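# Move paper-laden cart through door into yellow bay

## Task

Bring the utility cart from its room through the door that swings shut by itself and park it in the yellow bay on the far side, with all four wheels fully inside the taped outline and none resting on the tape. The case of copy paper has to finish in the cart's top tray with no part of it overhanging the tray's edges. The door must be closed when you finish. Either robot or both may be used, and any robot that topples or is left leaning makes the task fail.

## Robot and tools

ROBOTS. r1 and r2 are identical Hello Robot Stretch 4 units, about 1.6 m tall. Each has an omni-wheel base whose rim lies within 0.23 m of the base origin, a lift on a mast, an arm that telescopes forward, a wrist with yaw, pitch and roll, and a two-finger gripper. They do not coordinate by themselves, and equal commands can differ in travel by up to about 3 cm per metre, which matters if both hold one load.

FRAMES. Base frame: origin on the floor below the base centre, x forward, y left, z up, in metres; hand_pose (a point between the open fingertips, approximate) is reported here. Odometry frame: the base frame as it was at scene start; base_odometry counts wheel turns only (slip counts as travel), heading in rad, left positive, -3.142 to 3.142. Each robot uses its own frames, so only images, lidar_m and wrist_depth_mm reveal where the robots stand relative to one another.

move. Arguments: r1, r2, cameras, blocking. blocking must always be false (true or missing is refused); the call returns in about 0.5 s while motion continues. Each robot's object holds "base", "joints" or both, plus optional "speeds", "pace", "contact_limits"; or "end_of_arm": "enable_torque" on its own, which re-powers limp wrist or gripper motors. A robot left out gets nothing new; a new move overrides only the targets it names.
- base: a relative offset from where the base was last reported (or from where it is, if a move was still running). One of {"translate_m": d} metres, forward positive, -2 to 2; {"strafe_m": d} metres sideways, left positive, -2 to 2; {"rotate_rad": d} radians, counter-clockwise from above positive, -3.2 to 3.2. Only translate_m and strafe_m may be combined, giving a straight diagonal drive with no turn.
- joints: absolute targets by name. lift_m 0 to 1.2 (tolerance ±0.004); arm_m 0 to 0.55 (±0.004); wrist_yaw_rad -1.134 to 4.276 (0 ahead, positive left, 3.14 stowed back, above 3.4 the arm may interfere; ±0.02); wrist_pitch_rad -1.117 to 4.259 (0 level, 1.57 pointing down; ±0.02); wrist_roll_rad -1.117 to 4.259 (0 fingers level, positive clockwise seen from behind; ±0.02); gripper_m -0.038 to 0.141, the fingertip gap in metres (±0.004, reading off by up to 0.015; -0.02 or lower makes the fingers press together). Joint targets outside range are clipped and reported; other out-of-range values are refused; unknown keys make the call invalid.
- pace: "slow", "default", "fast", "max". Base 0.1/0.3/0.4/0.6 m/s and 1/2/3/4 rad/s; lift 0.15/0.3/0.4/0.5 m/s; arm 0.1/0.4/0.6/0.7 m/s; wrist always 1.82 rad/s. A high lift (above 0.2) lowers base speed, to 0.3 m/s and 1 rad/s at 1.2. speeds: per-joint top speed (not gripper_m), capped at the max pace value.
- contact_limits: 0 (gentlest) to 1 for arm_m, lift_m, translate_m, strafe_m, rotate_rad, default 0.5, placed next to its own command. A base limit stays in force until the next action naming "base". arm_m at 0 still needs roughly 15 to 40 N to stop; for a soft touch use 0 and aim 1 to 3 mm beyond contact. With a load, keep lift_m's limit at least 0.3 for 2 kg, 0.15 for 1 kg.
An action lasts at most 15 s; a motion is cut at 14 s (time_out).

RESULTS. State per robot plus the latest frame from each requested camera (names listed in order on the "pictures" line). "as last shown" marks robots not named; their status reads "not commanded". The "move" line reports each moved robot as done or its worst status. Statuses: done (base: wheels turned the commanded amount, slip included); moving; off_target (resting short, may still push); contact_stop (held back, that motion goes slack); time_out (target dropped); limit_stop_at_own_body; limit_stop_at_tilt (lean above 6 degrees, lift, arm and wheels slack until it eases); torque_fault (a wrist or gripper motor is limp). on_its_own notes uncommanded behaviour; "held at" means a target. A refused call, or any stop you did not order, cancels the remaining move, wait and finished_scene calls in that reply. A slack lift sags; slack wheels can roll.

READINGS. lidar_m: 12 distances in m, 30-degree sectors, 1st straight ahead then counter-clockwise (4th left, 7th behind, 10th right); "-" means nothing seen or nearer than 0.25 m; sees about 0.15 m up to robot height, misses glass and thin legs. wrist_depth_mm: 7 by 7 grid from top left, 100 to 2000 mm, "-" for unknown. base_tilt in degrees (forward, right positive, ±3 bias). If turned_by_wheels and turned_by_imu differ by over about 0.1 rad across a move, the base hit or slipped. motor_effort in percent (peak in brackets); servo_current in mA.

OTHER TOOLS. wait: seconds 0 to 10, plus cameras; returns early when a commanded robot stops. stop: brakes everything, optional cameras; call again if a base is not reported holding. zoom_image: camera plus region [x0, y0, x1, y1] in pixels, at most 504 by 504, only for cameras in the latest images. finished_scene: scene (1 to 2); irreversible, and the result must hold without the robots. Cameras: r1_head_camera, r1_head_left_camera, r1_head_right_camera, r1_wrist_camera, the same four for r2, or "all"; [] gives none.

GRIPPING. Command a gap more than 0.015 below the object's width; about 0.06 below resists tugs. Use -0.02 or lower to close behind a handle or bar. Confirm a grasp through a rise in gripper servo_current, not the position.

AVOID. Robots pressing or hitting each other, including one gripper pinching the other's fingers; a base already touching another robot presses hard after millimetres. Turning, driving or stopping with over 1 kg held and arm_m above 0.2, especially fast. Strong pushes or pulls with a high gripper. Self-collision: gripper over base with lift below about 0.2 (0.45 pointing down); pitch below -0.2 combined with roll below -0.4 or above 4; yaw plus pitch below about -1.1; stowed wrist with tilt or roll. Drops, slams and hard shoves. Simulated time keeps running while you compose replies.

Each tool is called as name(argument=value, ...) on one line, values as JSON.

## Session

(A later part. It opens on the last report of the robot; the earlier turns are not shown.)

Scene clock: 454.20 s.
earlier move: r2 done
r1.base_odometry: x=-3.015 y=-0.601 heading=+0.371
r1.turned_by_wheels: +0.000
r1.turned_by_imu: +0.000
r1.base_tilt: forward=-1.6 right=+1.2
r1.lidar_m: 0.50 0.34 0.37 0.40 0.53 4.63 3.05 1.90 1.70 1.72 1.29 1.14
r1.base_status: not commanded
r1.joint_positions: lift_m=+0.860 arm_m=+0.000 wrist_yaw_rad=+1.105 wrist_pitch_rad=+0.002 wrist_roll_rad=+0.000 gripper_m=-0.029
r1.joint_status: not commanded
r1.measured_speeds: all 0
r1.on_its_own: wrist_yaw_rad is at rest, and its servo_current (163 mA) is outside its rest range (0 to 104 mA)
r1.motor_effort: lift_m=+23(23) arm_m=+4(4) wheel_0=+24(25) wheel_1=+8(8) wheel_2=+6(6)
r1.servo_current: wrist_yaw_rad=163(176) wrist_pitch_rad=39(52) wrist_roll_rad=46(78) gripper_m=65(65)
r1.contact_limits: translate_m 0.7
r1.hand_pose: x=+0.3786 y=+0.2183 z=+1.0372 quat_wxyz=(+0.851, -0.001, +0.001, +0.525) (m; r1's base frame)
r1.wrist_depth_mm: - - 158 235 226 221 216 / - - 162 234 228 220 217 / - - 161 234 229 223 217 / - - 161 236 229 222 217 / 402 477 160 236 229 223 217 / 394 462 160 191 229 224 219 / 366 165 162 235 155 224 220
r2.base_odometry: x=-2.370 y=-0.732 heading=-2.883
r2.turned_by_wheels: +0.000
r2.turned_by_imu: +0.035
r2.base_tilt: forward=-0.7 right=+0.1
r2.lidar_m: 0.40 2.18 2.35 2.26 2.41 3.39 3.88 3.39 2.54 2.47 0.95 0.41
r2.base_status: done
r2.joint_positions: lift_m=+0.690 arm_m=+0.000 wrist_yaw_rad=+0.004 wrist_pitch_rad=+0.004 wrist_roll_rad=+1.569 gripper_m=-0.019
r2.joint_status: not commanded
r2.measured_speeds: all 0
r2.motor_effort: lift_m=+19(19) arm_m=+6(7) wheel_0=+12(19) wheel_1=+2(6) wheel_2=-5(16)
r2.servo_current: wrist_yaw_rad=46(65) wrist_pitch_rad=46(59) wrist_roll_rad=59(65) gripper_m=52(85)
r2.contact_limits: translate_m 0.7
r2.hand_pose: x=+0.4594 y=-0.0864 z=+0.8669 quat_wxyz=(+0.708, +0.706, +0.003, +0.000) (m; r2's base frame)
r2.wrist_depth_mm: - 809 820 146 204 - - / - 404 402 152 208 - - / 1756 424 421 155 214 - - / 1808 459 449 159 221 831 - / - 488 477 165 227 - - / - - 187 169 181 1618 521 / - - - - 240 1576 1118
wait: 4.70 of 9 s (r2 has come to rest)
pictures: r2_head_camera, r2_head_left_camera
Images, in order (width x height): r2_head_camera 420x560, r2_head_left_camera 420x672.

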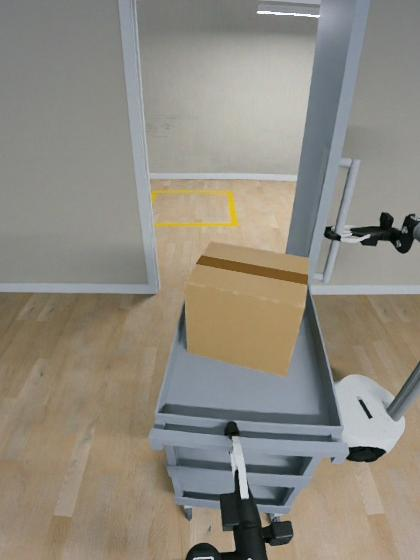

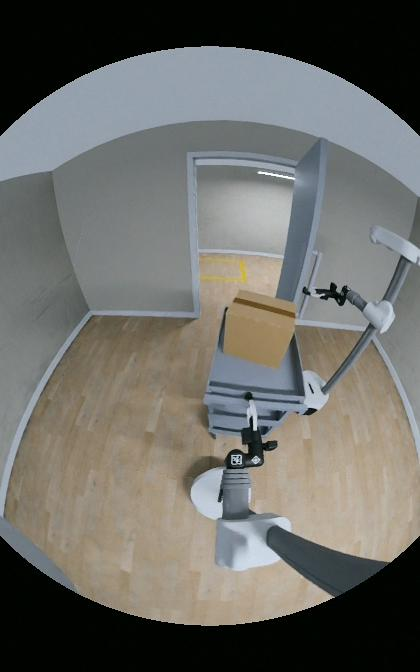

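move(r2={"base":{"translate_m":-0.5,"strafe_m":0.24},"pace":"slow","contact_limits":{"translate_m":0.7}}, blocking=false, cameras=[])

wait(seconds=9, cameras=[])

move(r2={"base":{"strafe_m":-0.12,"translate_m":0.01},"pace":"slow","contact_limits":{"strafe_m":0.7}}, blocking=false, cameras=[])

wait(seconds=5, cameras=["r2_head_camera","r2_head_left_camera"])

Scene clock: 463.27 s.
move: r2 moving
r1.base_odometry: x=-3.015 y=-0.601 heading=+0.371
r1.turned_by_wheels: +0.000
r1.turned_by_imu: +0.000
r1.base_tilt: forward=-1.6 right=+1.2
r1.lidar_m: 0.54 0.33 0.38 0.40 0.51 4.62 3.08 1.92 1.68 1.70 1.28 1.15
r1.base_status: not commanded
r1.joint_positions: lift_m=+0.860 arm_m=+0.000 wrist_yaw_rad=+1.105 wrist_pitch_rad=+0.002 wrist_roll_rad=+0.000 gripper_m=-0.029
r1.joint_status: not commanded
r1.measured_speeds: all 0
r1.motor_effort: lift_m=+23(23) arm_m=+4(4) wheel_0=+24(24) wheel_1=+8(8) wheel_2=+6(6)
r1.servo_current: wrist_yaw_rad=163(169) wrist_pitch_rad=39(46) wrist_roll_rad=52(59) gripper_m=65(65)
r1.contact_limits: translate_m 0.7
r1.hand_pose: x=+0.3786 y=+0.2183 z=+1.0372 quat_wxyz=(+0.851, -0.001, +0.001, +0.525) (m; r1's base frame)
r1.wrist_depth_mm: - - 161 235 228 220 216 / - - 162 236 229 222 217 / - - 163 236 229 222 217 / - - 160 236 229 222 216 / 404 480 161 236 229 224 218 / 402 477 162 185 229 224 220 / 375 158 163 177 156 224 219
r2.base_odometry: x=-2.357 y=-0.734 heading=-2.884
r2.turned_by_wheels: +0.000
r2.turned_by_imu: +0.000
r2.base_tilt: forward=-0.7 right=+0.0
r2.lidar_m: 0.39 2.15 2.36 2.25 2.38 3.41 3.86 3.37 2.54 2.48 0.97 0.40
r2.base_status: translate_m moving; strafe_m moving
r2.joint_positions: lift_m=+0.690 arm_m=+0.000 wrist_yaw_rad=+0.004 wrist_pitch_rad=+0.004 wrist_roll_rad=+1.569 gripper_m=-0.019
r2.joint_status: not commanded
r2.measured_speeds: translate_m=-0.052 strafe_m=+0.024 rotate_rad=+0.000 lift_m=+0.000 arm_m=+0.000 wrist_yaw_rad=+0.000 wrist_pitch_rad=+0.000 wrist_roll_rad=+0.000
r2.motor_effort: lift_m=+19(19) arm_m=+4(7) wheel_0=-7(12) wheel_1=-8(8) wheel_2=+11(14)
r2.servo_current: wrist_yaw_rad=59(59) wrist_pitch_rad=46(46) wrist_roll_rad=39(52) gripper_m=52(65)
r2.contact_limits: translate_m 0.7
r2.hand_pose: x=+0.4596 y=-0.0864 z=+0.8668 quat_wxyz=(+0.708, +0.706, +0.003, +0.000) (m; r2's base frame)
r2.wrist_depth_mm: - - 820 151 208 - - / 1756 407 410 155 213 798 - / 1756 424 424 159 218 809 - / 1808 459 452 164 224 831 - / - 492 480 168 229 - - / - 504 185 171 180 564 - / - - - - 242 1661 469
pictures: none
No camera images: "cameras" was empty.

Scene clock: 469.50 s.
earlier move: r2 done
r1.base_odometry: x=-3.015 y=-0.601 heading=+0.371
r1.turned_by_wheels: +0.000
r1.turned_by_imu: +0.000
r1.base_tilt: forward=-1.6 right=+1.2
r1.lidar_m: 0.55 0.34 0.40 0.64 0.67 4.61 3.07 1.89 1.68 1.69 1.27 1.13
r1.base_status: not commanded
r1.joint_positions: lift_m=+0.860 arm_m=+0.000 wrist_yaw_rad=+1.105 wrist_pitch_rad=+0.002 wrist_roll_rad=+0.000 gripper_m=-0.029
r1.joint_status: not commanded
r1.measured_speeds: all 0
r1.on_its_own: wrist_yaw_rad is at rest, and its servo_current (163 mA) is outside its rest range (0 to 104 mA)
r1.motor_effort: lift_m=+23(23) arm_m=+4(4) wheel_0=+24(25) wheel_1=+8(8) wheel_2=+6(6)
r1.servo_current: wrist_yaw_rad=163(182) wrist_pitch_rad=52(52) wrist_roll_rad=52(65) gripper_m=52(65)
r1.contact_limits: translate_m 0.7
r1.hand_pose: x=+0.3786 y=+0.2183 z=+1.0372 quat_wxyz=(+0.851, -0.001, +0.001, +0.525) (m; r1's base frame)
r1.wrist_depth_mm: - - 160 235 227 221 216 / - - 162 235 229 222 216 / - - 162 234 229 221 217 / - - 159 236 229 223 216 / - - 160 236 230 222 219 / - - 162 186 229 224 219 / - 158 163 178 155 224 220
r2.base_odometry: x=-1.826 y=-0.836 heading=-2.883
r2.turned_by_wheels: +0.001
r2.turned_by_imu: +0.002
r2.base_tilt: forward=-0.7 right=+0.1
r2.lidar_m: 0.43 2.67 2.10 2.06 2.18 3.08 3.32 3.47 2.79 2.70 1.60 0.41
r2.base_status: done
r2.joint_positions: lift_m=+0.690 arm_m=+0.000 wrist_yaw_rad=+0.003 wrist_pitch_rad=+0.004 wrist_roll_rad=+1.569 gripper_m=-0.019
r2.joint_status: not commanded
r2.measured_speeds: all 0
r2.motor_effort: lift_m=+19(20) arm_m=-3(7) wheel_0=-2(16) wheel_1=-6(8) wheel_2=+10(14)
r2.servo_current: wrist_yaw_rad=46(65) wrist_pitch_rad=46(52) wrist_roll_rad=52(65) gripper_m=65(72)
r2.contact_limits: translate_m 0.7
r2.hand_pose: x=+0.4596 y=-0.0865 z=+0.8668 quat_wxyz=(+0.708, +0.706, +0.003, +0.000) (m; r2's base frame)
r2.wrist_depth_mm: - - 473 138 192 - - / - 392 392 142 201 - - / - 427 421 150 209 - - / - 473 455 156 220 - - / - - 500 163 228 - - / - - 186 170 178 1576 500 / - - - - - 1708 1182
wait: 6.23 of 9 s (r2 has come to rest)
pictures: none
No camera images: "cameras" was empty.

Scene clock: 470.00 s.
move: r2 moving
r1.base_odometry: x=-3.015 y=-0.601 heading=+0.371
r1.turned_by_wheels: +0.000
r1.turned_by_imu: +0.000
r1.base_tilt: forward=-1.6 right=+1.2
r1.lidar_m: 0.52 0.35 0.40 0.63 0.67 4.62 3.06 1.88 1.68 1.70 1.29 1.14
r1.base_status: not commanded
r1.joint_positions: lift_m=+0.860 arm_m=+0.000 wrist_yaw_rad=+1.105 wrist_pitch_rad=+0.002 wrist_roll_rad=+0.000 gripper_m=-0.029
r1.joint_status: not commanded
r1.measured_speeds: all 0
r1.motor_effort: lift_m=+23(23) arm_m=+4(4) wheel_0=+25(25) wheel_1=+8(8) wheel_2=+6(6)
r1.servo_current: wrist_yaw_rad=163(163) wrist_pitch_rad=39(52) wrist_roll_rad=46(65) gripper_m=59(59)
r1.contact_limits: translate_m 0.7
r1.hand_pose: x=+0.3786 y=+0.2183 z=+1.0372 quat_wxyz=(+0.851, -0.001, +0.001, +0.525) (m; r1's base frame)
r1.wrist_depth_mm: - - 160 234 227 221 216 / - - 161 235 228 220 216 / - - 163 234 228 222 218 / - - 160 236 229 222 216 / - - 160 236 229 224 218 / - - 161 186 229 223 219 / - 159 163 178 155 222 219
r2.base_odometry: x=-1.830 y=-0.823 heading=-2.883
r2.turned_by_wheels: +0.000
r2.turned_by_imu: +0.000
r2.base_tilt: forward=-0.6 right=+0.0
r2.lidar_m: 0.42 2.71 2.13 2.07 2.21 3.10 3.31 3.46 2.73 2.67 1.62 0.38
r2.base_status: translate_m moving; strafe_m moving
r2.joint_positions: lift_m=+0.690 arm_m=+0.000 wrist_yaw_rad=+0.006 wrist_pitch_rad=+0.004 wrist_roll_rad=+1.569 gripper_m=-0.019
r2.joint_status: not commanded
r2.measured_speeds: translate_m=+0.005 strafe_m=-0.053 rotate_rad=+0.001 lift_m=+0.000 arm_m=+0.000 wrist_yaw_rad=+0.006 wrist_pitch_rad=+0.000 wrist_roll_rad=+0.000
r2.motor_effort: lift_m=+19(20) arm_m=-3(4) wheel_0=+14(14) wheel_1=-7(9) wheel_2=-3(10)
r2.servo_current: wrist_yaw_rad=52(65) wrist_pitch_rad=46(52) wrist_roll_rad=33(52) gripper_m=52(65)
r2.contact_limits: strafe_m 0.7
r2.hand_pose: x=+0.4598 y=-0.0858 z=+0.8668 quat_wxyz=(+0.708, +0.706, +0.004, +0.000) (m; r2's base frame)
r2.wrist_depth_mm: - - 496 134 191 - - / - 384 387 141 199 - - / - 421 421 147 207 - - / - 466 455 154 219 - - / - - 492 161 227 - - / - - 187 168 179 1576 484 / - - - - - 1661 1160
pictures: none
No camera images: "cameras" was empty.

Scene clock: 471.90 s.
earlier move: r2 done
r1.base_odometry: x=-3.015 y=-0.601 heading=+0.371
r1.turned_by_wheels: +0.000
r1.turned_by_imu: +0.000
r1.base_tilt: forward=-1.6 right=+1.2
r1.lidar_m: 0.55 0.34 0.38 0.58 0.64 4.62 3.03 1.89 1.70 1.69 1.28 1.14
r1.base_status: not commanded
r1.joint_positions: lift_m=+0.860 arm_m=+0.000 wrist_yaw_rad=+1.105 wrist_pitch_rad=+0.002 wrist_roll_rad=+0.000 gripper_m=-0.029
r1.joint_status: not commanded
r1.measured_speeds: all 0
r1.on_its_own: wrist_yaw_rad is at rest, and its servo_current (137 mA) is outside its rest range (0 to 104 mA)
r1.motor_effort: lift_m=+23(23) arm_m=+4(4) wheel_0=+24(25) wheel_1=+8(8) wheel_2=+6(6)
r1.servo_current: wrist_yaw_rad=137(176) wrist_pitch_rad=46(52) wrist_roll_rad=39(72) gripper_m=59(72)
r1.contact_limits: translate_m 0.7
r1.hand_pose: x=+0.3786 y=+0.2183 z=+1.0372 quat_wxyz=(+0.851, -0.001, +0.001, +0.525) (m; r1's base frame)
r1.wrist_depth_mm: - - 161 234 228 220 216 / - - 162 234 229 222 216 / - - 162 234 229 222 216 / - - 160 236 229 223 217 / - - 161 236 229 224 219 / - - 161 186 229 223 219 / - 158 163 177 156 224 220
r2.base_odometry: x=-1.866 y=-0.723 heading=-2.883
r2.turned_by_wheels: -0.001
r2.turned_by_imu: +0.000
r2.base_tilt: forward=-0.7 right=+0.1
r2.lidar_m: 0.40 0.43 2.23 2.16 2.33 3.26 3.33 3.47 2.63 2.56 2.72 0.44
r2.base_status: done
r2.joint_positions: lift_m=+0.690 arm_m=+0.000 wrist_yaw_rad=+0.006 wrist_pitch_rad=+0.004 wrist_roll_rad=+1.569 gripper_m=-0.019
r2.joint_status: not commanded
r2.measured_speeds: all 0
r2.motor_effort: lift_m=+19(20) arm_m=-3(4) wheel_0=+7(16) wheel_1=-3(9) wheel_2=-7(10)
r2.servo_current: wrist_yaw_rad=46(65) wrist_pitch_rad=39(52) wrist_roll_rad=39(59) gripper_m=59(65)
r2.contact_limits: strafe_m 0.7
r2.hand_pose: x=+0.4598 y=-0.0858 z=+0.8668 quat_wxyz=(+0.708, +0.706, +0.004, +0.000) (m; r2's base frame)
r2.wrist_depth_mm: - - - 158 216 1464 - / - - 413 160 219 778 - / - 427 424 163 222 809 - / - 452 445 166 226 820 - / - 480 469 169 230 - - / - - 186 172 178 - - / - - - - - 1576 480
wait: 1.90 of 5 s (r2 has come to rest)
pictures: r2_head_camera, r2_head_left_camera
Images, in order (width x height): r2_head_camera 420x560, r2_head_left_camera 420x672.

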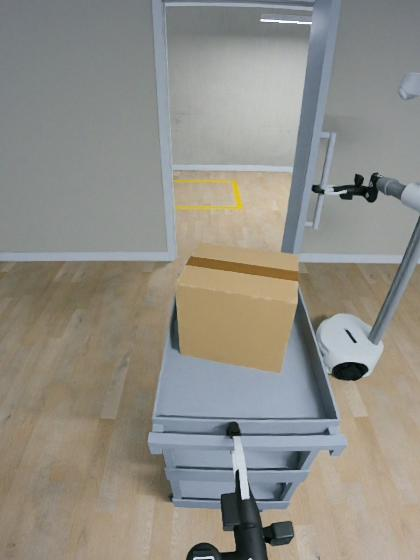

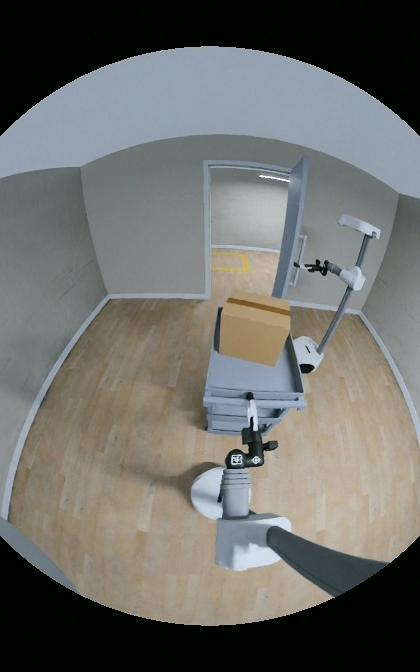

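move(r2={"base":{"translate_m":0.35,"strafe_m":-0.04},"pace":"slow","contact_limits":{"translate_m":0.7}}, blocking=false, cameras=[])

wait(seconds=9, cameras=["r2_head_camera","r2_head_left_camera"])

Scene clock: 478.83 s.
move: r2 moving
r1.base_odometry: x=-3.015 y=-0.601 heading=+0.371
r1.turned_by_wheels: +0.000
r1.turned_by_imu: +0.000
r1.base_tilt: forward=-1.6 right=+1.2
r1.lidar_m: 0.54 0.34 0.41 0.56 0.64 4.62 3.08 1.89 1.70 1.69 1.28 1.14
r1.base_status: not commanded
r1.joint_positions: lift_m=+0.860 arm_m=+0.000 wrist_yaw_rad=+1.105 wrist_pitch_rad=+0.002 wrist_roll_rad=+0.000 gripper_m=-0.029
r1.joint_status: not commanded
r1.measured_speeds: all 0
r1.motor_effort: lift_m=+23(23) arm_m=+4(4) wheel_0=+24(24) wheel_1=+8(8) wheel_2=+6(6)
r1.servo_current: wrist_yaw_rad=156(163) wrist_pitch_rad=39(52) wrist_roll_rad=39(59) gripper_m=59(65)
r1.contact_limits: translate_m 0.7
r1.hand_pose: x=+0.3786 y=+0.2183 z=+1.0372 quat_wxyz=(+0.851, -0.001, +0.001, +0.525) (m; r1's base frame)
r1.wrist_depth_mm: - - 160 235 227 220 216 / - - 161 234 228 221 216 / - - 162 235 229 220 217 / - - 160 236 230 223 217 / - - 160 236 230 224 218 / - - 161 186 229 224 218 / - 158 163 178 156 224 220
r2.base_odometry: x=-1.878 y=-0.724 heading=-2.883
r2.turned_by_wheels: +0.000
r2.turned_by_imu: +0.001
r2.base_tilt: forward=-0.7 right=+0.0
r2.lidar_m: 0.37 2.67 2.25 2.18 2.30 3.26 3.30 3.46 2.66 2.56 2.69 0.42
r2.base_status: translate_m moving; strafe_m moving
r2.joint_positions: lift_m=+0.690 arm_m=+0.000 wrist_yaw_rad=+0.003 wrist_pitch_rad=+0.004 wrist_roll_rad=+1.569 gripper_m=-0.019
r2.joint_status: not commanded
r2.measured_speeds: translate_m=+0.049 strafe_m=-0.005 rotate_rad=+0.003 lift_m=+0.000 arm_m=+0.000 wrist_yaw_rad=-0.005 wrist_pitch_rad=+0.000 wrist_roll_rad=+0.000
r2.motor_effort: lift_m=+19(19) arm_m=-3(4) wheel_0=+5(12) wheel_1=+8(8) wheel_2=-14(14)
r2.servo_current: wrist_yaw_rad=46(46) wrist_pitch_rad=46(46) wrist_roll_rad=46(59) gripper_m=52(65)
r2.contact_limits: translate_m 0.7
r2.hand_pose: x=+0.4595 y=-0.0866 z=+0.8668 quat_wxyz=(+0.708, +0.706, +0.003, -0.001) (m; r2's base frame)
r2.wrist_depth_mm: - - - 158 216 1537 - / - - - 160 220 778 - / - 427 424 163 224 831 - / - 452 442 167 226 831 - / - 477 473 169 230 - - / - - 186 171 179 - - / - - - - - 1537 480
pictures: none
No camera images: "cameras" was empty.

Scene clock: 483.13 s.
earlier move: r2 done
r1.base_odometry: x=-3.015 y=-0.601 heading=+0.371
r1.turned_by_wheels: +0.000
r1.turned_by_imu: +0.000
r1.base_tilt: forward=-1.7 right=+1.2
r1.lidar_m: 0.52 0.35 0.40 0.40 0.58 4.61 3.06 1.91 1.70 1.70 1.30 1.13
r1.base_status: not commanded
r1.joint_positions: lift_m=+0.860 arm_m=+0.000 wrist_yaw_rad=+1.105 wrist_pitch_rad=+0.002 wrist_roll_rad=+0.000 gripper_m=-0.029
r1.joint_status: not commanded
r1.measured_speeds: all 0
r1.on_its_own: wrist_yaw_rad is at rest, and its servo_current (156 mA) is outside its rest range (0 to 104 mA)
r1.motor_effort: lift_m=+23(23) arm_m=+4(4) wheel_0=+24(25) wheel_1=+8(8) wheel_2=+6(6)
r1.servo_current: wrist_yaw_rad=156(182) wrist_pitch_rad=39(52) wrist_roll_rad=46(65) gripper_m=59(65)
r1.contact_limits: translate_m 0.7
r1.hand_pose: x=+0.3786 y=+0.2183 z=+1.0372 quat_wxyz=(+0.851, -0.001, +0.001, +0.525) (m; r1's base frame)
r1.wrist_depth_mm: - - 160 235 227 221 216 / - - 161 234 228 221 216 / - - 162 235 229 223 216 / - - 160 236 229 222 217 / 559 654 161 236 229 222 218 / 564 627 161 187 229 224 219 / 525 158 163 177 155 224 220
r2.base_odometry: x=-2.214 y=-0.773 heading=-2.884
r2.turned_by_wheels: +0.000
r2.turned_by_imu: -0.001
r2.base_tilt: forward=-0.7 right=+0.0
r2.lidar_m: 0.40 2.30 2.28 2.18 2.32 3.28 3.70 3.46 2.63 2.55 1.09 0.42
r2.base_status: done
r2.joint_positions: lift_m=+0.690 arm_m=+0.000 wrist_yaw_rad=-0.005 wrist_pitch_rad=+0.004 wrist_roll_rad=+1.569 gripper_m=-0.019
r2.joint_status: not commanded
r2.measured_speeds: all 0
r2.motor_effort: lift_m=+19(20) arm_m=+4(4) wheel_0=+4(12) wheel_1=+3(8) wheel_2=-8(16)
r2.servo_current: wrist_yaw_rad=59(65) wrist_pitch_rad=46(52) wrist_roll_rad=52(65) gripper_m=65(65)
r2.contact_limits: translate_m 0.7
r2.hand_pose: x=+0.4589 y=-0.0888 z=+0.8668 quat_wxyz=(+0.708, +0.706, +0.000, -0.003) (m; r2's base frame)
r2.wrist_depth_mm: - - 960 143 201 - - / - 399 402 149 207 - - / - 427 421 153 213 - - / - 462 452 159 220 831 - / - 500 484 166 229 - - / - - 185 170 180 1397 - / - - - - - 1708 1182
wait: 4.30 of 9 s (r2 has come to rest)
pictures: r2_head_camera, r2_head_left_camera
Images, in order (width x height): r2_head_camera 420x560, r2_head_left_camera 420x672.

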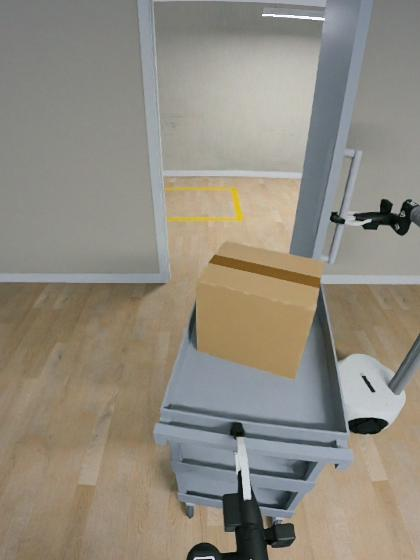

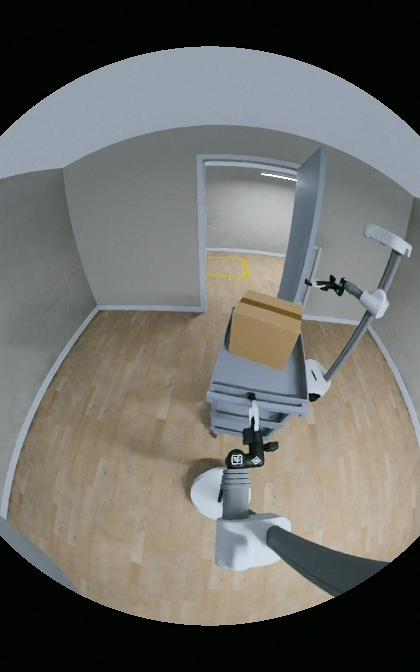

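move(r2={"base":{"translate_m":-0.5,"strafe_m":0.33},"pace":"slow","contact_limits":{"translate_m":0.7}}, blocking=false, cameras=[])

wait(seconds=9, cameras=[])

move(r2={"base":{"strafe_m":-0.21,"translate_m":0.01},"pace":"slow","contact_limits":{"strafe_m":0.7}}, blocking=false, cameras=[])

wait(seconds=6, cameras=["r2_head_camera","r2_wrist_camera"])

Scene clock: 497.80 s.
move: r2 moving
r1.base_odometry: x=-3.015 y=-0.601 heading=+0.371
r1.turned_by_wheels: +0.000
r1.turned_by_imu: +0.000
r1.base_tilt: forward=-1.6 right=+1.2
r1.lidar_m: 0.54 0.35 0.41 0.41 0.56 4.63 3.06 1.87 1.68 1.68 1.28 1.15
r1.base_status: not commanded
r1.joint_positions: lift_m=+0.860 arm_m=+0.000 wrist_yaw_rad=+1.105 wrist_pitch_rad=+0.002 wrist_roll_rad=+0.000 gripper_m=-0.029
r1.joint_status: not commanded
r1.measured_speeds: all 0
r1.motor_effort: lift_m=+23(23) arm_m=+4(4) wheel_0=+24(24) wheel_1=+8(8) wheel_2=+6(6)
r1.servo_current: wrist_yaw_rad=137(169) wrist_pitch_rad=39(46) wrist_roll_rad=52(52) gripper_m=59(65)
r1.contact_limits: translate_m 0.7
r1.hand_pose: x=+0.3786 y=+0.2183 z=+1.0372 quat_wxyz=(+0.851, -0.001, +0.001, +0.525) (m; r1's base frame)
r1.wrist_depth_mm: - - 160 235 227 221 216 / - - 162 235 229 221 217 / - - 162 235 229 222 217 / - - 160 236 229 223 217 / 569 - 160 236 230 222 218 / 569 640 162 186 229 223 219 / 530 158 163 177 156 224 219
r2.base_odometry: x=-2.201 y=-0.778 heading=-2.884
r2.turned_by_wheels: +0.000
r2.turned_by_imu: +0.000
r2.base_tilt: forward=-0.6 right=+0.1
r2.lidar_m: 0.41 2.33 2.25 2.17 2.30 3.33 3.69 3.50 2.61 2.57 1.13 0.42
r2.base_status: translate_m moving; strafe_m moving
r2.joint_positions: lift_m=+0.690 arm_m=+0.000 wrist_yaw_rad=-0.005 wrist_pitch_rad=+0.004 wrist_roll_rad=+1.569 gripper_m=-0.019
r2.joint_status: not commanded
r2.measured_speeds: translate_m=-0.044 strafe_m=+0.029 rotate_rad=-0.001 lift_m=+0.000 arm_m=+0.000 wrist_yaw_rad=+0.000 wrist_pitch_rad=+0.000 wrist_roll_rad=+0.000
r2.motor_effort: lift_m=+19(19) arm_m=+4(4) wheel_0=-10(12) wheel_1=+3(5) wheel_2=+9(10)
r2.servo_current: wrist_yaw_rad=52(59) wrist_pitch_rad=46(46) wrist_roll_rad=52(52) gripper_m=59(65)
r2.contact_limits: translate_m 0.7
r2.hand_pose: x=+0.4589 y=-0.0888 z=+0.8668 quat_wxyz=(+0.708, +0.706, +0.000, -0.003) (m; r2's base frame)
r2.wrist_depth_mm: - - 976 145 202 741 - / - 399 404 151 208 - - / - 427 424 155 215 - - / - 462 452 160 221 820 - / - 1921 484 167 229 - - / - - 185 171 180 1430 - / - 121 - - - 1708 1160
pictures: none
No camera images: "cameras" was empty.

Scene clock: 504.47 s.
earlier move: r2 done
r1.base_odometry: x=-3.015 y=-0.601 heading=+0.371
r1.turned_by_wheels: +0.000
r1.turned_by_imu: +0.000
r1.base_tilt: forward=-1.6 right=+1.2
r1.lidar_m: 0.54 0.34 0.40 0.90 0.82 4.59 3.05 1.88 1.68 1.70 1.26 1.13
r1.base_status: not commanded
r1.joint_positions: lift_m=+0.860 arm_m=+0.000 wrist_yaw_rad=+1.105 wrist_pitch_rad=+0.002 wrist_roll_rad=+0.000 gripper_m=-0.029
r1.joint_status: not commanded
r1.measured_speeds: all 0
r1.on_its_own: wrist_yaw_rad is at rest, and its servo_current (143 mA) is outside its rest range (0 to 104 mA)
r1.motor_effort: lift_m=+23(23) arm_m=+4(4) wheel_0=+24(25) wheel_1=+8(8) wheel_2=+6(6)
r1.servo_current: wrist_yaw_rad=143(176) wrist_pitch_rad=46(52) wrist_roll_rad=59(72) gripper_m=65(65)
r1.contact_limits: translate_m 0.7
r1.hand_pose: x=+0.3786 y=+0.2183 z=+1.0372 quat_wxyz=(+0.851, -0.001, +0.001, +0.525) (m; r1's base frame)
r1.wrist_depth_mm: - - 160 234 227 220 215 / - - 161 235 228 221 217 / - - 162 234 229 222 217 / - - 160 236 229 222 216 / - - 161 236 230 223 218 / - - 161 186 229 224 219 / - 158 163 177 156 224 220
r2.base_odometry: x=-1.646 y=-0.964 heading=-2.883
r2.turned_by_wheels: +0.001
r2.turned_by_imu: +0.002
r2.base_tilt: forward=-0.7 right=+0.1
r2.lidar_m: 0.38 2.59 1.95 1.91 2.02 2.83 3.17 3.31 2.94 2.83 0.44 0.38
r2.base_status: done
r2.joint_positions: lift_m=+0.690 arm_m=+0.000 wrist_yaw_rad=+0.002 wrist_pitch_rad=+0.004 wrist_roll_rad=+1.569 gripper_m=-0.019
r2.joint_status: not commanded
r2.measured_speeds: all 0
r2.motor_effort: lift_m=+19(19) arm_m=-3(4) wheel_0=-3(16) wheel_1=+4(7) wheel_2=+7(14)
r2.servo_current: wrist_yaw_rad=39(65) wrist_pitch_rad=46(52) wrist_roll_rad=39(59) gripper_m=59(65)
r2.contact_limits: translate_m 0.7
r2.hand_pose: x=+0.4595 y=-0.0868 z=+0.8668 quat_wxyz=(+0.708, +0.706, +0.002, -0.001) (m; r2's base frame)
r2.wrist_depth_mm: - 351 347 115 172 - - / - 379 384 124 181 - - / - 430 424 132 194 - - / - 500 477 143 208 - - / - - - 154 225 1661 - / - - 186 167 178 1464 469 / - - - - 264 1661 1160
wait: 6.67 of 9 s (r2 has come to rest)
pictures: none
No camera images: "cameras" was empty.

Scene clock: 504.97 s.
move: r2 moving
r1.base_odometry: x=-3.015 y=-0.601 heading=+0.371
r1.turned_by_wheels: +0.000
r1.turned_by_imu: +0.000
r1.base_tilt: forward=-1.6 right=+1.3
r1.lidar_m: 0.55 0.34 0.39 0.89 0.83 4.62 3.07 1.90 1.68 1.70 1.29 1.14
r1.base_status: not commanded
r1.joint_positions: lift_m=+0.860 arm_m=+0.000 wrist_yaw_rad=+1.105 wrist_pitch_rad=+0.002 wrist_roll_rad=+0.000 gripper_m=-0.029
r1.joint_status: not commanded
r1.measured_speeds: all 0
r1.motor_effort: lift_m=+23(23) arm_m=+4(4) wheel_0=+24(24) wheel_1=+8(8) wheel_2=+6(6)
r1.servo_current: wrist_yaw_rad=156(163) wrist_pitch_rad=39(46) wrist_roll_rad=59(65) gripper_m=59(65)
r1.contact_limits: translate_m 0.7
r1.hand_pose: x=+0.3786 y=+0.2183 z=+1.0372 quat_wxyz=(+0.851, -0.001, +0.001, +0.525) (m; r1's base frame)
r1.wrist_depth_mm: - - 160 235 227 220 216 / - - 162 236 228 222 216 / - - 162 235 228 223 217 / - - 159 236 229 223 217 / - - 160 236 229 223 218 / - - 162 186 229 223 219 / - 158 163 177 155 223 220
r2.base_odometry: x=-1.650 y=-0.951 heading=-2.883
r2.turned_by_wheels: +0.000
r2.turned_by_imu: +0.001
r2.base_tilt: forward=-0.7 right=+0.0
r2.lidar_m: 0.43 2.60 1.97 1.89 2.02 2.85 3.16 3.29 2.92 2.83 3.01 0.36
r2.base_status: translate_m moving; strafe_m moving
r2.joint_positions: lift_m=+0.690 arm_m=+0.000 wrist_yaw_rad=+0.007 wrist_pitch_rad=+0.004 wrist_roll_rad=+1.569 gripper_m=-0.019
r2.joint_status: not commanded
r2.measured_speeds: translate_m=+0.003 strafe_m=-0.054 rotate_rad=+0.001 lift_m=+0.000 arm_m=+0.000 wrist_yaw_rad=+0.018 wrist_pitch_rad=+0.000 wrist_roll_rad=+0.000
r2.motor_effort: lift_m=+19(19) arm_m=-3(4) wheel_0=+14(14) wheel_1=-6(7) wheel_2=-5(5)
r2.servo_current: wrist_yaw_rad=46(52) wrist_pitch_rad=46(52) wrist_roll_rad=52(52) gripper_m=59(65)
r2.contact_limits: strafe_m 0.7
r2.hand_pose: x=+0.4599 y=-0.0855 z=+0.8668 quat_wxyz=(+0.708, +0.706, +0.004, +0.001) (m; r2's base frame)
r2.wrist_depth_mm: - 345 347 111 167 - - / - 377 379 121 176 - - / - 430 421 128 191 - - / - 496 473 139 206 - - / - - - 151 223 1661 - / - - - 165 179 1537 469 / - - - - 259 1661 1182
pictures: none
No camera images: "cameras" was empty.

Scene clock: 507.73 s.
earlier move: r2 done
r1.base_odometry: x=-3.015 y=-0.601 heading=+0.371
r1.turned_by_wheels: +0.000
r1.turned_by_imu: +0.000
r1.base_tilt: forward=-1.6 right=+1.2
r1.lidar_m: 0.54 0.33 0.37 0.76 0.72 4.64 3.03 1.89 1.70 1.69 1.29 1.15
r1.base_status: not commanded
r1.joint_positions: lift_m=+0.860 arm_m=+0.000 wrist_yaw_rad=+1.105 wrist_pitch_rad=+0.002 wrist_roll_rad=+0.000 gripper_m=-0.029
r1.joint_status: not commanded
r1.measured_speeds: all 0
r1.on_its_own: wrist_yaw_rad is at rest, and its servo_current (150 mA) is outside its rest range (0 to 104 mA)
r1.motor_effort: lift_m=+23(23) arm_m=+4(4) wheel_0=+24(24) wheel_1=+8(8) wheel_2=+6(6)
r1.servo_current: wrist_yaw_rad=150(176) wrist_pitch_rad=46(52) wrist_roll_rad=52(65) gripper_m=59(65)
r1.contact_limits: translate_m 0.7
r1.hand_pose: x=+0.3786 y=+0.2183 z=+1.0372 quat_wxyz=(+0.851, -0.001, +0.001, +0.525) (m; r1's base frame)
r1.wrist_depth_mm: - - 160 235 227 221 216 / - - 161 235 229 221 216 / - - 162 235 229 222 217 / - - 160 236 229 223 218 / - - 161 236 230 223 219 / - - 162 187 229 224 219 / - 158 163 178 155 224 220
r2.base_odometry: x=-1.710 y=-0.764 heading=-2.883
r2.turned_by_wheels: -0.001
r2.turned_by_imu: +0.000
r2.base_tilt: forward=-0.6 right=+0.0
r2.lidar_m: 0.40 0.45 2.16 2.10 2.23 3.19 3.17 3.31 2.73 2.62 2.80 0.41
r2.base_status: done
r2.joint_positions: lift_m=+0.690 arm_m=+0.000 wrist_yaw_rad=+0.006 wrist_pitch_rad=+0.004 wrist_roll_rad=+1.569 gripper_m=-0.019
r2.joint_status: not commanded
r2.measured_speeds: all 0
r2.motor_effort: lift_m=+19(20) arm_m=-3(4) wheel_0=+5(17) wheel_1=-3(8) wheel_2=-7(8)
r2.servo_current: wrist_yaw_rad=39(65) wrist_pitch_rad=39(52) wrist_roll_rad=46(65) gripper_m=59(65)
r2.contact_limits: strafe_m 0.7
r2.hand_pose: x=+0.4598 y=-0.0858 z=+0.8668 quat_wxyz=(+0.708, +0.706, +0.004, +0.000) (m; r2's base frame)
r2.wrist_depth_mm: - - - 154 210 1397 - / - 449 415 157 216 - - / - 424 424 160 220 809 - / - 455 449 164 224 820 - / - - 477 168 229 - - / - - 186 172 179 559 - / - - - - 240 1576 484
wait: 2.77 of 6 s (r2 has come to rest)
pictures: r2_head_camera, r2_wrist_camera
Images, in order (width x height): r2_head_camera 420x560, r2_wrist_camera 616x392.

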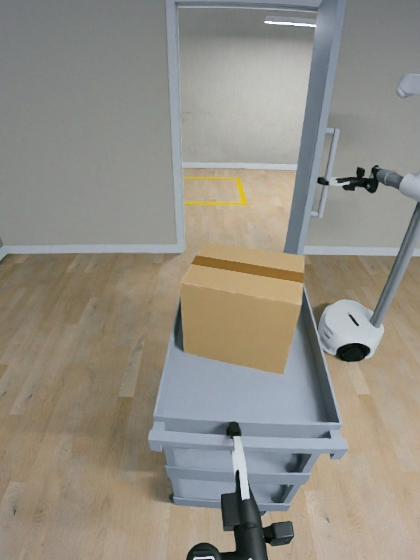

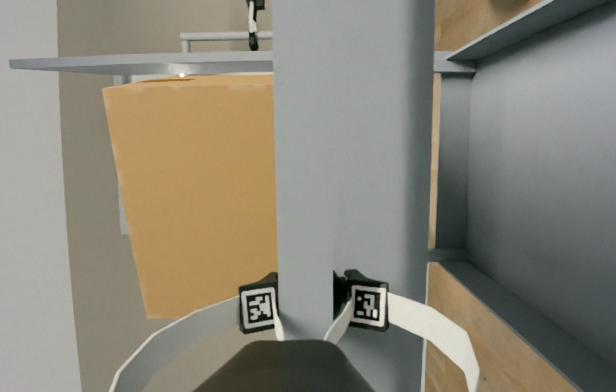

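move(r2={"base":{"translate_m":0.35,"strafe_m":-0.1},"pace":"slow","contact_limits":{"translate_m":0.7}}, blocking=false, cameras=[])

wait(seconds=9, cameras=["r2_head_camera"])

Scene clock: 514.57 s.
move: r2 moving
r1.base_odometry: x=-3.015 y=-0.601 heading=+0.371
r1.turned_by_wheels: +0.000
r1.turned_by_imu: +0.000
r1.base_tilt: forward=-1.6 right=+1.2
r1.lidar_m: 0.53 0.34 0.39 0.76 0.69 4.62 3.08 1.90 1.70 1.68 1.25 1.14
r1.base_status: not commanded
r1.joint_positions: lift_m=+0.860 arm_m=+0.000 wrist_yaw_rad=+1.105 wrist_pitch_rad=+0.002 wrist_roll_rad=+0.000 gripper_m=-0.029
r1.joint_status: not commanded
r1.measured_speeds: all 0
r1.motor_effort: lift_m=+23(23) arm_m=+4(4) wheel_0=+24(24) wheel_1=+8(8) wheel_2=+6(6)
r1.servo_current: wrist_yaw_rad=143(163) wrist_pitch_rad=39(46) wrist_roll_rad=39(72) gripper_m=52(65)
r1.contact_limits: translate_m 0.7
r1.hand_pose: x=+0.3786 y=+0.2183 z=+1.0372 quat_wxyz=(+0.851, -0.001, +0.001, +0.525) (m; r1's base frame)
r1.wrist_depth_mm: - - 160 234 227 220 216 / - - 161 235 228 221 217 / - - 162 234 229 222 216 / - - 160 236 229 222 217 / - - 161 235 229 224 216 / - - 162 187 229 224 219 / - 158 163 177 155 224 220
r2.base_odometry: x=-1.723 y=-0.764 heading=-2.883
r2.turned_by_wheels: +0.000
r2.turned_by_imu: +0.001
r2.base_tilt: forward=-0.7 right=+0.1
r2.lidar_m: 0.42 2.81 2.16 2.10 2.23 3.16 3.17 3.31 2.71 2.62 2.80 0.43
r2.base_status: translate_m moving; strafe_m moving
r2.joint_positions: lift_m=+0.690 arm_m=+0.000 wrist_yaw_rad=+0.003 wrist_pitch_rad=+0.004 wrist_roll_rad=+1.569 gripper_m=-0.019
r2.joint_status: not commanded
r2.measured_speeds: translate_m=+0.049 strafe_m=-0.015 rotate_rad=+0.000 lift_m=+0.000 arm_m=+0.000 wrist_yaw_rad=-0.004 wrist_pitch_rad=+0.000 wrist_roll_rad=+0.000
r2.motor_effort: lift_m=+19(19) arm_m=-4(4) wheel_0=+8(13) wheel_1=+7(7) wheel_2=-12(14)
r2.servo_current: wrist_yaw_rad=46(59) wrist_pitch_rad=46(52) wrist_roll_rad=39(52) gripper_m=59(65)
r2.contact_limits: translate_m 0.7
r2.hand_pose: x=+0.4595 y=-0.0866 z=+0.8668 quat_wxyz=(+0.708, +0.706, +0.003, -0.001) (m; r2's base frame)
r2.wrist_depth_mm: - - - 155 211 1430 - / - 407 410 158 216 759 - / - 424 421 160 220 831 - / - 455 449 164 225 831 - / - - 473 167 229 - - / - - 186 170 179 559 - / - - - - - 1576 496
pictures: none
No camera images: "cameras" was empty.

Scene clock: 518.93 s.
earlier move: r2 done
r1.base_odometry: x=-3.015 y=-0.601 heading=+0.371
r1.turned_by_wheels: +0.000
r1.turned_by_imu: +0.000
r1.base_tilt: forward=-1.6 right=+1.2
r1.lidar_m: 0.55 0.33 0.42 0.47 0.61 4.63 3.07 1.92 1.69 1.70 1.30 1.13
r1.base_status: not commanded
r1.joint_positions: lift_m=+0.860 arm_m=+0.000 wrist_yaw_rad=+1.105 wrist_pitch_rad=+0.002 wrist_roll_rad=+0.000 gripper_m=-0.029
r1.joint_status: not commanded
r1.measured_speeds: all 0
r1.on_its_own: wrist_yaw_rad is at rest, and its servo_current (156 mA) is outside its rest range (0 to 104 mA)
r1.motor_effort: lift_m=+23(23) arm_m=+4(4) wheel_0=+24(25) wheel_1=+8(8) wheel_2=+6(6)
r1.servo_current: wrist_yaw_rad=156(176) wrist_pitch_rad=52(59) wrist_roll_rad=72(72) gripper_m=52(65)
r1.contact_limits: translate_m 0.7
r1.hand_pose: x=+0.3786 y=+0.2183 z=+1.0372 quat_wxyz=(+0.851, -0.001, +0.001, +0.525) (m; r1's base frame)
r1.wrist_depth_mm: - - 160 234 227 220 216 / - - 162 236 228 222 216 / - - 162 234 229 222 216 / - - 159 235 229 223 216 / - - 161 236 229 223 218 / 699 - 161 186 228 224 220 / 580 158 163 177 155 224 219
r2.base_odometry: x=-2.073 y=-0.757 heading=-2.883
r2.turned_by_wheels: +0.000
r2.turned_by_imu: -0.001
r2.base_tilt: forward=-0.7 right=+0.1
r2.lidar_m: 0.39 2.45 2.21 2.18 2.31 3.26 3.54 3.51 2.63 2.56 1.28 0.41
r2.base_status: done
r2.joint_positions: lift_m=+0.690 arm_m=+0.000 wrist_yaw_rad=-0.005 wrist_pitch_rad=+0.004 wrist_roll_rad=+1.569 gripper_m=-0.019
r2.joint_status: not commanded
r2.measured_speeds: all 0
r2.motor_effort: lift_m=+19(19) arm_m=+4(4) wheel_0=+3(13) wheel_1=+3(8) wheel_2=-7(16)
r2.servo_current: wrist_yaw_rad=39(65) wrist_pitch_rad=46(52) wrist_roll_rad=46(65) gripper_m=59(65)
r2.contact_limits: translate_m 0.7
r2.hand_pose: x=+0.4589 y=-0.0887 z=+0.8668 quat_wxyz=(+0.708, +0.706, +0.000, -0.003) (m; r2's base frame)
r2.wrist_depth_mm: - - - 154 209 707 - / - 404 407 157 215 - - / - 427 424 160 220 820 - / - 452 449 164 224 820 - / - - 477 167 229 - - / - - 185 171 179 549 - / - - - - - 1576 480
wait: 4.37 of 9 s (r2 has come to rest)
pictures: r2_head_camera
Images, in order (width x height): r2_head_camera 420x560.

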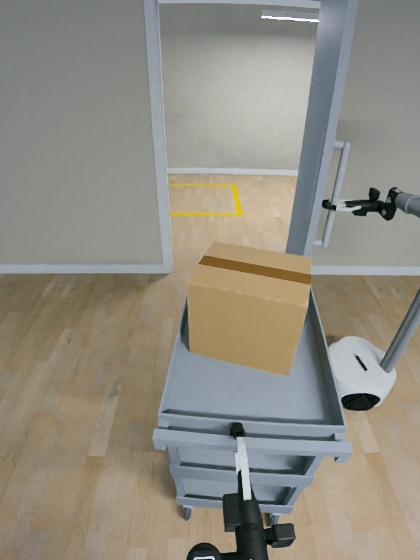

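move(r2={"base":{"translate_m":0.35,"strafe_m":-0.1},"pace":"slow","contact_limits":{"translate_m":0.7}}, blocking=false, cameras=[])

wait(seconds=9, cameras=["r2_head_camera","r2_head_right_camera"])

Scene clock: 528.17 s.
move: r2 moving
r1.base_odometry: x=-3.015 y=-0.601 heading=+0.371
r1.turned_by_wheels: +0.000
r1.turned_by_imu: +0.000
r1.base_tilt: forward=-1.6 right=+1.2
r1.lidar_m: 0.54 0.34 0.38 0.45 0.59 4.62 3.06 1.89 1.69 1.68 1.25 1.16
r1.base_status: not commanded
r1.joint_positions: lift_m=+0.860 arm_m=+0.000 wrist_yaw_rad=+1.105 wrist_pitch_rad=+0.002 wrist_roll_rad=+0.000 gripper_m=-0.029
r1.joint_status: not commanded
r1.measured_speeds: all 0
r1.motor_effort: lift_m=+23(23) arm_m=+4(4) wheel_0=+24(25) wheel_1=+8(8) wheel_2=+6(6)
r1.servo_current: wrist_yaw_rad=150(163) wrist_pitch_rad=39(52) wrist_roll_rad=46(65) gripper_m=59(65)
r1.contact_limits: translate_m 0.7
r1.hand_pose: x=+0.3786 y=+0.2183 z=+1.0372 quat_wxyz=(+0.851, -0.001, +0.001, +0.525) (m; r1's base frame)
r1.wrist_depth_mm: - - 160 234 227 221 216 / - - 161 233 228 222 216 / - - 162 235 229 223 217 / - - 160 236 229 223 217 / - - 160 235 230 222 218 / 676 - 162 185 229 224 218 / 627 158 163 178 155 223 220
r2.base_odometry: x=-2.086 y=-0.756 heading=-2.883
r2.turned_by_wheels: +0.000
r2.turned_by_imu: +0.000
r2.base_tilt: forward=-0.7 right=+0.1
r2.lidar_m: 0.40 2.42 2.27 2.19 2.32 3.28 3.58 3.46 2.64 2.56 1.27 0.41
r2.base_status: translate_m moving; strafe_m moving
r2.joint_positions: lift_m=+0.690 arm_m=+0.000 wrist_yaw_rad=-0.005 wrist_pitch_rad=+0.004 wrist_roll_rad=+1.569 gripper_m=-0.019
r2.joint_status: not commanded
r2.measured_speeds: translate_m=+0.048 strafe_m=-0.014 rotate_rad=+0.001 lift_m=+0.000 arm_m=+0.000 wrist_yaw_rad=+0.000 wrist_pitch_rad=+0.000 wrist_roll_rad=+0.000
r2.motor_effort: lift_m=+19(19) arm_m=+4(4) wheel_0=+8(10) wheel_1=+5(7) wheel_2=-13(14)
r2.servo_current: wrist_yaw_rad=39(52) wrist_pitch_rad=39(46) wrist_roll_rad=46(46) gripper_m=59(65)
r2.contact_limits: translate_m 0.7
r2.hand_pose: x=+0.4589 y=-0.0887 z=+0.8668 quat_wxyz=(+0.708, +0.706, +0.000, -0.003) (m; r2's base frame)
r2.wrist_depth_mm: - - - 152 209 715 - / - 402 404 156 215 - - / - 424 421 158 219 820 - / - 452 452 163 224 831 - / - - 477 167 229 - - / - - 185 170 179 549 - / - - - - - 1537 484
pictures: none
No camera images: "cameras" was empty.

Scene clock: 532.53 s.
earlier move: r2 done
r1.base_odometry: x=-3.015 y=-0.601 heading=+0.371
r1.turned_by_wheels: +0.000
r1.turned_by_imu: -0.001
r1.base_tilt: forward=-1.6 right=+1.2
r1.lidar_m: 0.54 0.34 0.33 0.38 0.61 4.60 3.07 1.88 1.68 1.70 1.29 1.14
r1.base_status: not commanded
r1.joint_positions: lift_m=+0.860 arm_m=+0.000 wrist_yaw_rad=+1.105 wrist_pitch_rad=+0.002 wrist_roll_rad=+0.000 gripper_m=-0.029
r1.joint_status: not commanded
r1.measured_speeds: all 0
r1.on_its_own: wrist_yaw_rad is at rest, and its servo_current (143 mA) is outside its rest range (0 to 104 mA)
r1.motor_effort: lift_m=+23(23) arm_m=+4(4) wheel_0=+21(25) wheel_1=+8(8) wheel_2=+4(6)
r1.servo_current: wrist_yaw_rad=143(169) wrist_pitch_rad=39(52) wrist_roll_rad=46(65) gripper_m=59(65)
r1.contact_limits: translate_m 0.7
r1.hand_pose: x=+0.3786 y=+0.2183 z=+1.0372 quat_wxyz=(+0.851, -0.001, +0.001, +0.525) (m; r1's base frame)
r1.wrist_depth_mm: - - 158 233 226 220 216 / - - 158 233 227 220 216 / - - 162 235 226 222 217 / - - 158 235 228 222 217 / 379 430 160 234 229 223 218 / 375 424 160 199 227 224 218 / 351 171 160 233 155 223 220
r2.base_odometry: x=-2.437 y=-0.750 heading=-2.882
r2.turned_by_wheels: +0.001
r2.turned_by_imu: +0.051
r2.base_tilt: forward=-0.7 right=+0.0
r2.lidar_m: 0.43 0.54 2.29 2.23 2.42 3.58 3.90 3.26 2.53 2.49 0.90 0.38
r2.base_status: done
r2.joint_positions: lift_m=+0.690 arm_m=+0.000 wrist_yaw_rad=+0.013 wrist_pitch_rad=+0.004 wrist_roll_rad=+1.569 gripper_m=-0.019
r2.joint_status: not commanded
r2.measured_speeds: all 0
r2.motor_effort: lift_m=+19(19) arm_m=+4(4) wheel_0=+17(23) wheel_1=+8(13) wheel_2=-9(15)
r2.servo_current: wrist_yaw_rad=85(85) wrist_pitch_rad=39(52) wrist_roll_rad=39(59) gripper_m=59(65)
r2.contact_limits: translate_m 0.7
r2.hand_pose: x=+0.4604 y=-0.0838 z=+0.8668 quat_wxyz=(+0.708, +0.706, +0.006, +0.003) (m; r2's base frame)
r2.wrist_depth_mm: - 345 347 106 163 - - / 1618 373 377 117 175 - - / 1808 421 415 123 187 - - / 1708 492 469 133 202 - - / - 521 517 146 219 1661 - / - - 181 160 181 1499 484 / - - - - - 1576 1182
wait: 4.37 of 9 s (r2 has come to rest)
pictures: r2_head_camera, r2_head_right_camera
Images, in order (width x height): r2_head_camera 420x560, r2_head_right_camera 420x672.

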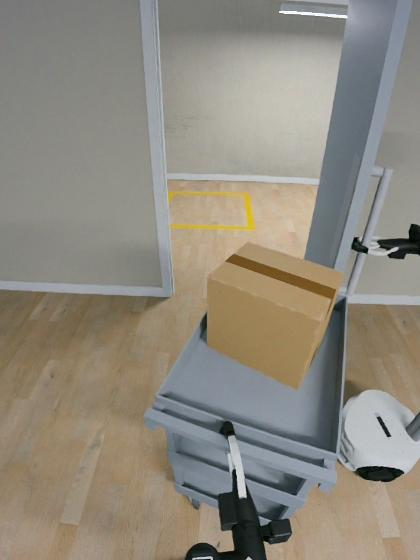

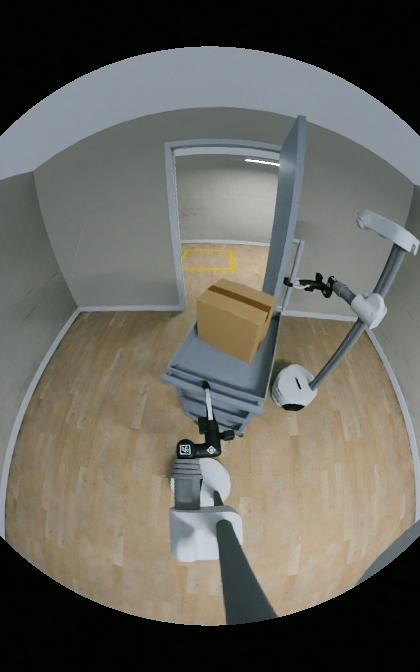

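move(r1={"base":{"translate_m":0.014,"strafe_m":-0.13},"joints":{"wrist_yaw_rad":1.23},"speeds":{"wrist_yaw_rad":0.1},"pace":"slow","contact_limits":{"strafe_m":0.7}}, r2={"base":{"translate_m":-0.5,"strafe_m":0.19},"pace":"slow","contact_limits":{"translate_m":0.7}}, blocking=false, cameras=[])

wait(seconds=4, cameras=[])

wait(seconds=6, cameras=["r2_head_camera","r2_wrist_camera","r1_wrist_camera"])

Scene clock: 545.73 s.
move: r1 moving; r2 moving
r1.base_odometry: x=-3.009 y=-0.613 heading=+0.373
r1.turned_by_wheels: +0.003
r1.turned_by_imu: +0.003
r1.base_tilt: forward=-1.6 right=+1.2
r1.lidar_m: 0.54 0.34 0.35 0.38 0.60 4.62 3.00 1.89 1.69 1.68 1.27 1.14
r1.base_status: translate_m moving; strafe_m moving
r1.joint_positions: lift_m=+0.860 arm_m=+0.000 wrist_yaw_rad=+1.147 wrist_pitch_rad=+0.002 wrist_roll_rad=+0.000 gripper_m=-0.029
r1.joint_status: wrist_yaw_rad moving
r1.measured_speeds: translate_m=+0.005 strafe_m=-0.053 rotate_rad=-0.001 lift_m=+0.000 arm_m=+0.000 wrist_yaw_rad=+0.111 wrist_pitch_rad=+0.000 wrist_roll_rad=+0.000
r1.motor_effort: lift_m=+23(23) arm_m=+4(4) wheel_0=+31(31) wheel_1=+3(7) wheel_2=+3(4)
r1.servo_current: wrist_yaw_rad=104(150) wrist_pitch_rad=46(46) wrist_roll_rad=39(52) gripper_m=59(65)
r1.contact_limits: strafe_m 0.7
r1.hand_pose: x=+0.3692 y=+0.2269 z=+1.0372 quat_wxyz=(+0.840, -0.001, +0.001, +0.543) (m; r1's base frame)
r1.wrist_depth_mm: - - 163 235 227 219 213 / - - 162 234 228 219 214 / - - 164 234 228 220 214 / - - 163 235 229 220 213 / 357 430 163 236 229 220 216 / 366 427 174 185 229 220 216 / 355 154 172 178 155 220 216
r2.base_odometry: x=-2.424 y=-0.751 heading=-2.882
r2.turned_by_wheels: +0.000
r2.turned_by_imu: +0.000
r2.base_tilt: forward=-0.7 right=+0.1
r2.lidar_m: 0.43 2.14 2.30 2.23 2.43 3.61 3.87 3.28 2.54 2.50 0.90 0.39
r2.base_status: translate_m moving; strafe_m moving
r2.joint_positions: lift_m=+0.690 arm_m=+0.000 wrist_yaw_rad=+0.010 wrist_pitch_rad=+0.004 wrist_roll_rad=+1.569 gripper_m=-0.019
r2.joint_status: not commanded
r2.measured_speeds: translate_m=-0.048 strafe_m=+0.017 rotate_rad=-0.006 lift_m=+0.000 arm_m=+0.000 wrist_yaw_rad=-0.054 wrist_pitch_rad=+0.000 wrist_roll_rad=+0.000
r2.motor_effort: lift_m=+19(19) arm_m=+4(4) wheel_0=-3(15) wheel_1=-4(6) wheel_2=+11(12)
r2.servo_current: wrist_yaw_rad=65(85) wrist_pitch_rad=46(46) wrist_roll_rad=52(59) gripper_m=59(65)
r2.contact_limits: translate_m 0.7
r2.hand_pose: x=+0.4602 y=-0.0844 z=+0.8668 quat_wxyz=(+0.708, +0.706, +0.005, +0.002) (m; r2's base frame)
r2.wrist_depth_mm: - 355 359 118 172 - - / 1618 379 387 124 183 - - / 1756 427 424 133 195 - - / 1756 488 469 144 208 - - / - - 521 153 226 1708 - / - - 181 166 178 1499 480 / - - - - 258 1661 1160
pictures: none
No camera images: "cameras" was empty.

Scene clock: 547.73 s.
earlier move: r1 off_target; r2 moving
r1.base_odometry: x=-2.955 y=-0.716 heading=+0.374
r1.turned_by_wheels: +0.000
r1.turned_by_imu: +0.072
r1.base_tilt: forward=-1.6 right=+1.2
r1.lidar_m: 0.54 0.33 0.38 0.52 0.79 4.66 2.57 1.74 1.59 1.63 1.20 1.07
r1.base_status: done
r1.joint_positions: lift_m=+0.860 arm_m=+0.000 wrist_yaw_rad=+1.254 wrist_pitch_rad=+0.002 wrist_roll_rad=+0.000 gripper_m=-0.029
r1.joint_status: wrist_yaw_rad off_target (ended at +1.254, target +1.230)
r1.measured_speeds: translate_m=+0.000 strafe_m=+0.000 rotate_rad=-0.001 lift_m=+0.000 arm_m=+0.000 wrist_yaw_rad=+0.000 wrist_pitch_rad=+0.000 wrist_roll_rad=+0.000
r1.motor_effort: lift_m=+23(23) arm_m=+4(4) wheel_0=+25(35) wheel_1=+8(9) wheel_2=+5(10)
r1.servo_current: wrist_yaw_rad=163(169) wrist_pitch_rad=39(52) wrist_roll_rad=52(65) gripper_m=59(65)
r1.contact_limits: strafe_m 0.7
r1.hand_pose: x=+0.3437 y=+0.2468 z=+1.0372 quat_wxyz=(+0.810, -0.001, +0.001, +0.587) (m; r1's base frame)
r1.wrist_depth_mm: - - 161 231 220 208 198 / - - 160 232 220 208 198 / - - 164 232 222 208 199 / - - 163 231 221 209 200 / 564 634 163 231 221 209 200 / 559 615 163 183 220 210 201 / 554 162 172 178 156 207 201
r2.base_odometry: x=-2.235 y=-0.771 heading=-2.882
r2.turned_by_wheels: +0.000
r2.turned_by_imu: +0.000
r2.base_tilt: forward=-0.7 right=+0.0
r2.lidar_m: 0.43 2.28 2.25 2.20 2.36 3.49 3.67 3.32 2.58 2.53 1.20 0.40
r2.base_status: translate_m moving; strafe_m moving
r2.joint_positions: lift_m=+0.690 arm_m=+0.000 wrist_yaw_rad=+0.003 wrist_pitch_rad=+0.004 wrist_roll_rad=+1.569 gripper_m=-0.019
r2.joint_status: not commanded
r2.measured_speeds: translate_m=-0.094 strafe_m=+0.035 rotate_rad=-0.002 lift_m=+0.000 arm_m=+0.000 wrist_yaw_rad=+0.000 wrist_pitch_rad=+0.000 wrist_roll_rad=+0.000
r2.motor_effort: lift_m=+19(19) arm_m=-3(4) wheel_0=+0(15) wheel_1=-5(9) wheel_2=+11(13)
r2.servo_current: wrist_yaw_rad=59(85) wrist_pitch_rad=39(52) wrist_roll_rad=46(59) gripper_m=59(65)
r2.contact_limits: translate_m 0.7
r2.hand_pose: x=+0.4595 y=-0.0867 z=+0.8668 quat_wxyz=(+0.708, +0.706, +0.003, -0.001) (m; r2's base frame)
r2.wrist_depth_mm: - 370 407 124 180 - - / - 382 384 129 189 - - / 1921 418 421 139 200 - - / - 480 462 148 215 - - / - 530 521 156 227 1756 - / - - 185 167 179 1499 488 / - - - - 257 1661 1182
wait: 2.00 of 4 s (r1 has come to rest)
pictures: none
No camera images: "cameras" was empty.

Scene clock: 551.80 s.
earlier move: r2 done
r1.base_odometry: x=-2.955 y=-0.716 heading=+0.374
r1.turned_by_wheels: +0.000
r1.turned_by_imu: +0.000
r1.base_tilt: forward=-1.6 right=+1.2
r1.lidar_m: 0.56 0.33 0.38 0.69 0.86 4.68 2.54 1.72 1.57 1.62 1.19 1.09
r1.base_status: done
r1.joint_positions: lift_m=+0.860 arm_m=+0.000 wrist_yaw_rad=+1.254 wrist_pitch_rad=+0.002 wrist_roll_rad=+0.000 gripper_m=-0.029
r1.joint_status: wrist_yaw_rad off_target (ended at +1.254, target +1.230)
r1.measured_speeds: all 0
r1.on_its_own: wrist_yaw_rad is at rest, and its servo_current (156 mA) is outside its rest range (0 to 104 mA)
r1.motor_effort: lift_m=+23(23) arm_m=+4(4) wheel_0=+24(35) wheel_1=+8(9) wheel_2=+5(10)
r1.servo_current: wrist_yaw_rad=156(176) wrist_pitch_rad=39(52) wrist_roll_rad=46(72) gripper_m=59(65)
r1.contact_limits: strafe_m 0.7
r1.hand_pose: x=+0.3437 y=+0.2468 z=+1.0372 quat_wxyz=(+0.810, -0.001, +0.001, +0.587) (m; r1's base frame)
r1.wrist_depth_mm: - - 164 233 221 207 198 / - - 162 233 220 208 199 / - - 163 232 223 208 199 / - - 163 230 220 208 200 / 831 - 163 232 222 210 201 / 809 904 168 185 221 210 201 / 634 149 164 178 155 207 200
r2.base_odometry: x=-1.905 y=-0.805 heading=-2.882
r2.turned_by_wheels: +0.000
r2.turned_by_imu: +0.002
r2.base_tilt: forward=-0.7 right=+0.0
r2.lidar_m: 0.41 0.45 2.14 2.11 2.28 3.38 3.35 3.42 2.67 2.63 1.52 0.41
r2.base_status: done
r2.joint_positions: lift_m=+0.690 arm_m=+0.000 wrist_yaw_rad=+0.004 wrist_pitch_rad=+0.004 wrist_roll_rad=+1.569 gripper_m=-0.019
r2.joint_status: not commanded
r2.measured_speeds: all 0
r2.motor_effort: lift_m=+19(19) arm_m=-3(4) wheel_0=-1(15) wheel_1=-5(9) wheel_2=+8(14)
r2.servo_current: wrist_yaw_rad=52(85) wrist_pitch_rad=39(52) wrist_roll_rad=46(59) gripper_m=65(65)
r2.contact_limits: translate_m 0.7
r2.hand_pose: x=+0.4596 y=-0.0863 z=+0.8668 quat_wxyz=(+0.708, +0.706, +0.003, +0.000) (m; r2's base frame)
r2.wrist_depth_mm: - 466 466 131 186 - - / - 382 389 137 195 - - / - 421 418 144 206 - - / - 469 459 153 218 - - / - - 504 161 226 - - / - - 186 169 177 1576 484 / - - - - - 1708 1160
wait: 4.07 of 6 s (r2 has come to rest)
pictures: r1_wrist_camera, r2_head_camera, r2_wrist_camera
Images, in order (width x height): r1_wrist_camera 616x392, r2_head_camera 420x560, r2_wrist_camera 616x392.

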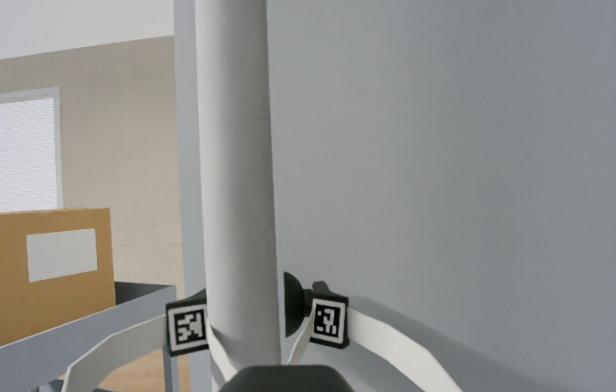

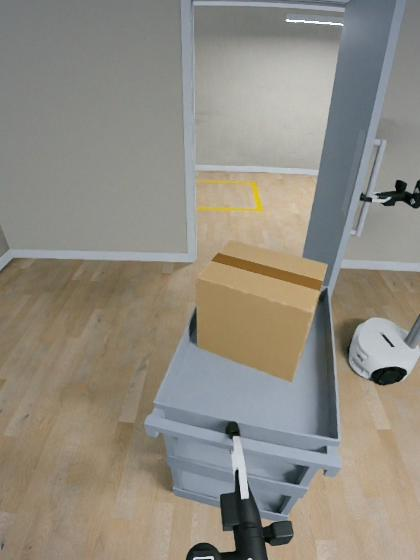

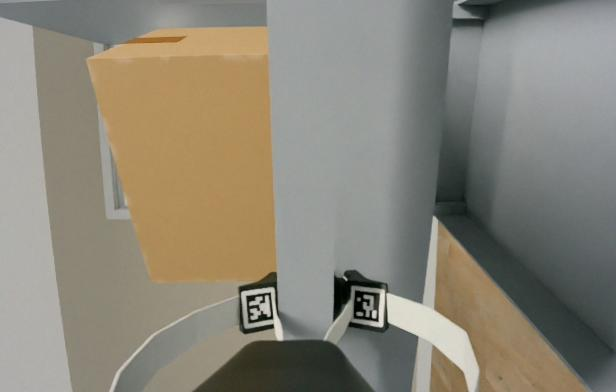

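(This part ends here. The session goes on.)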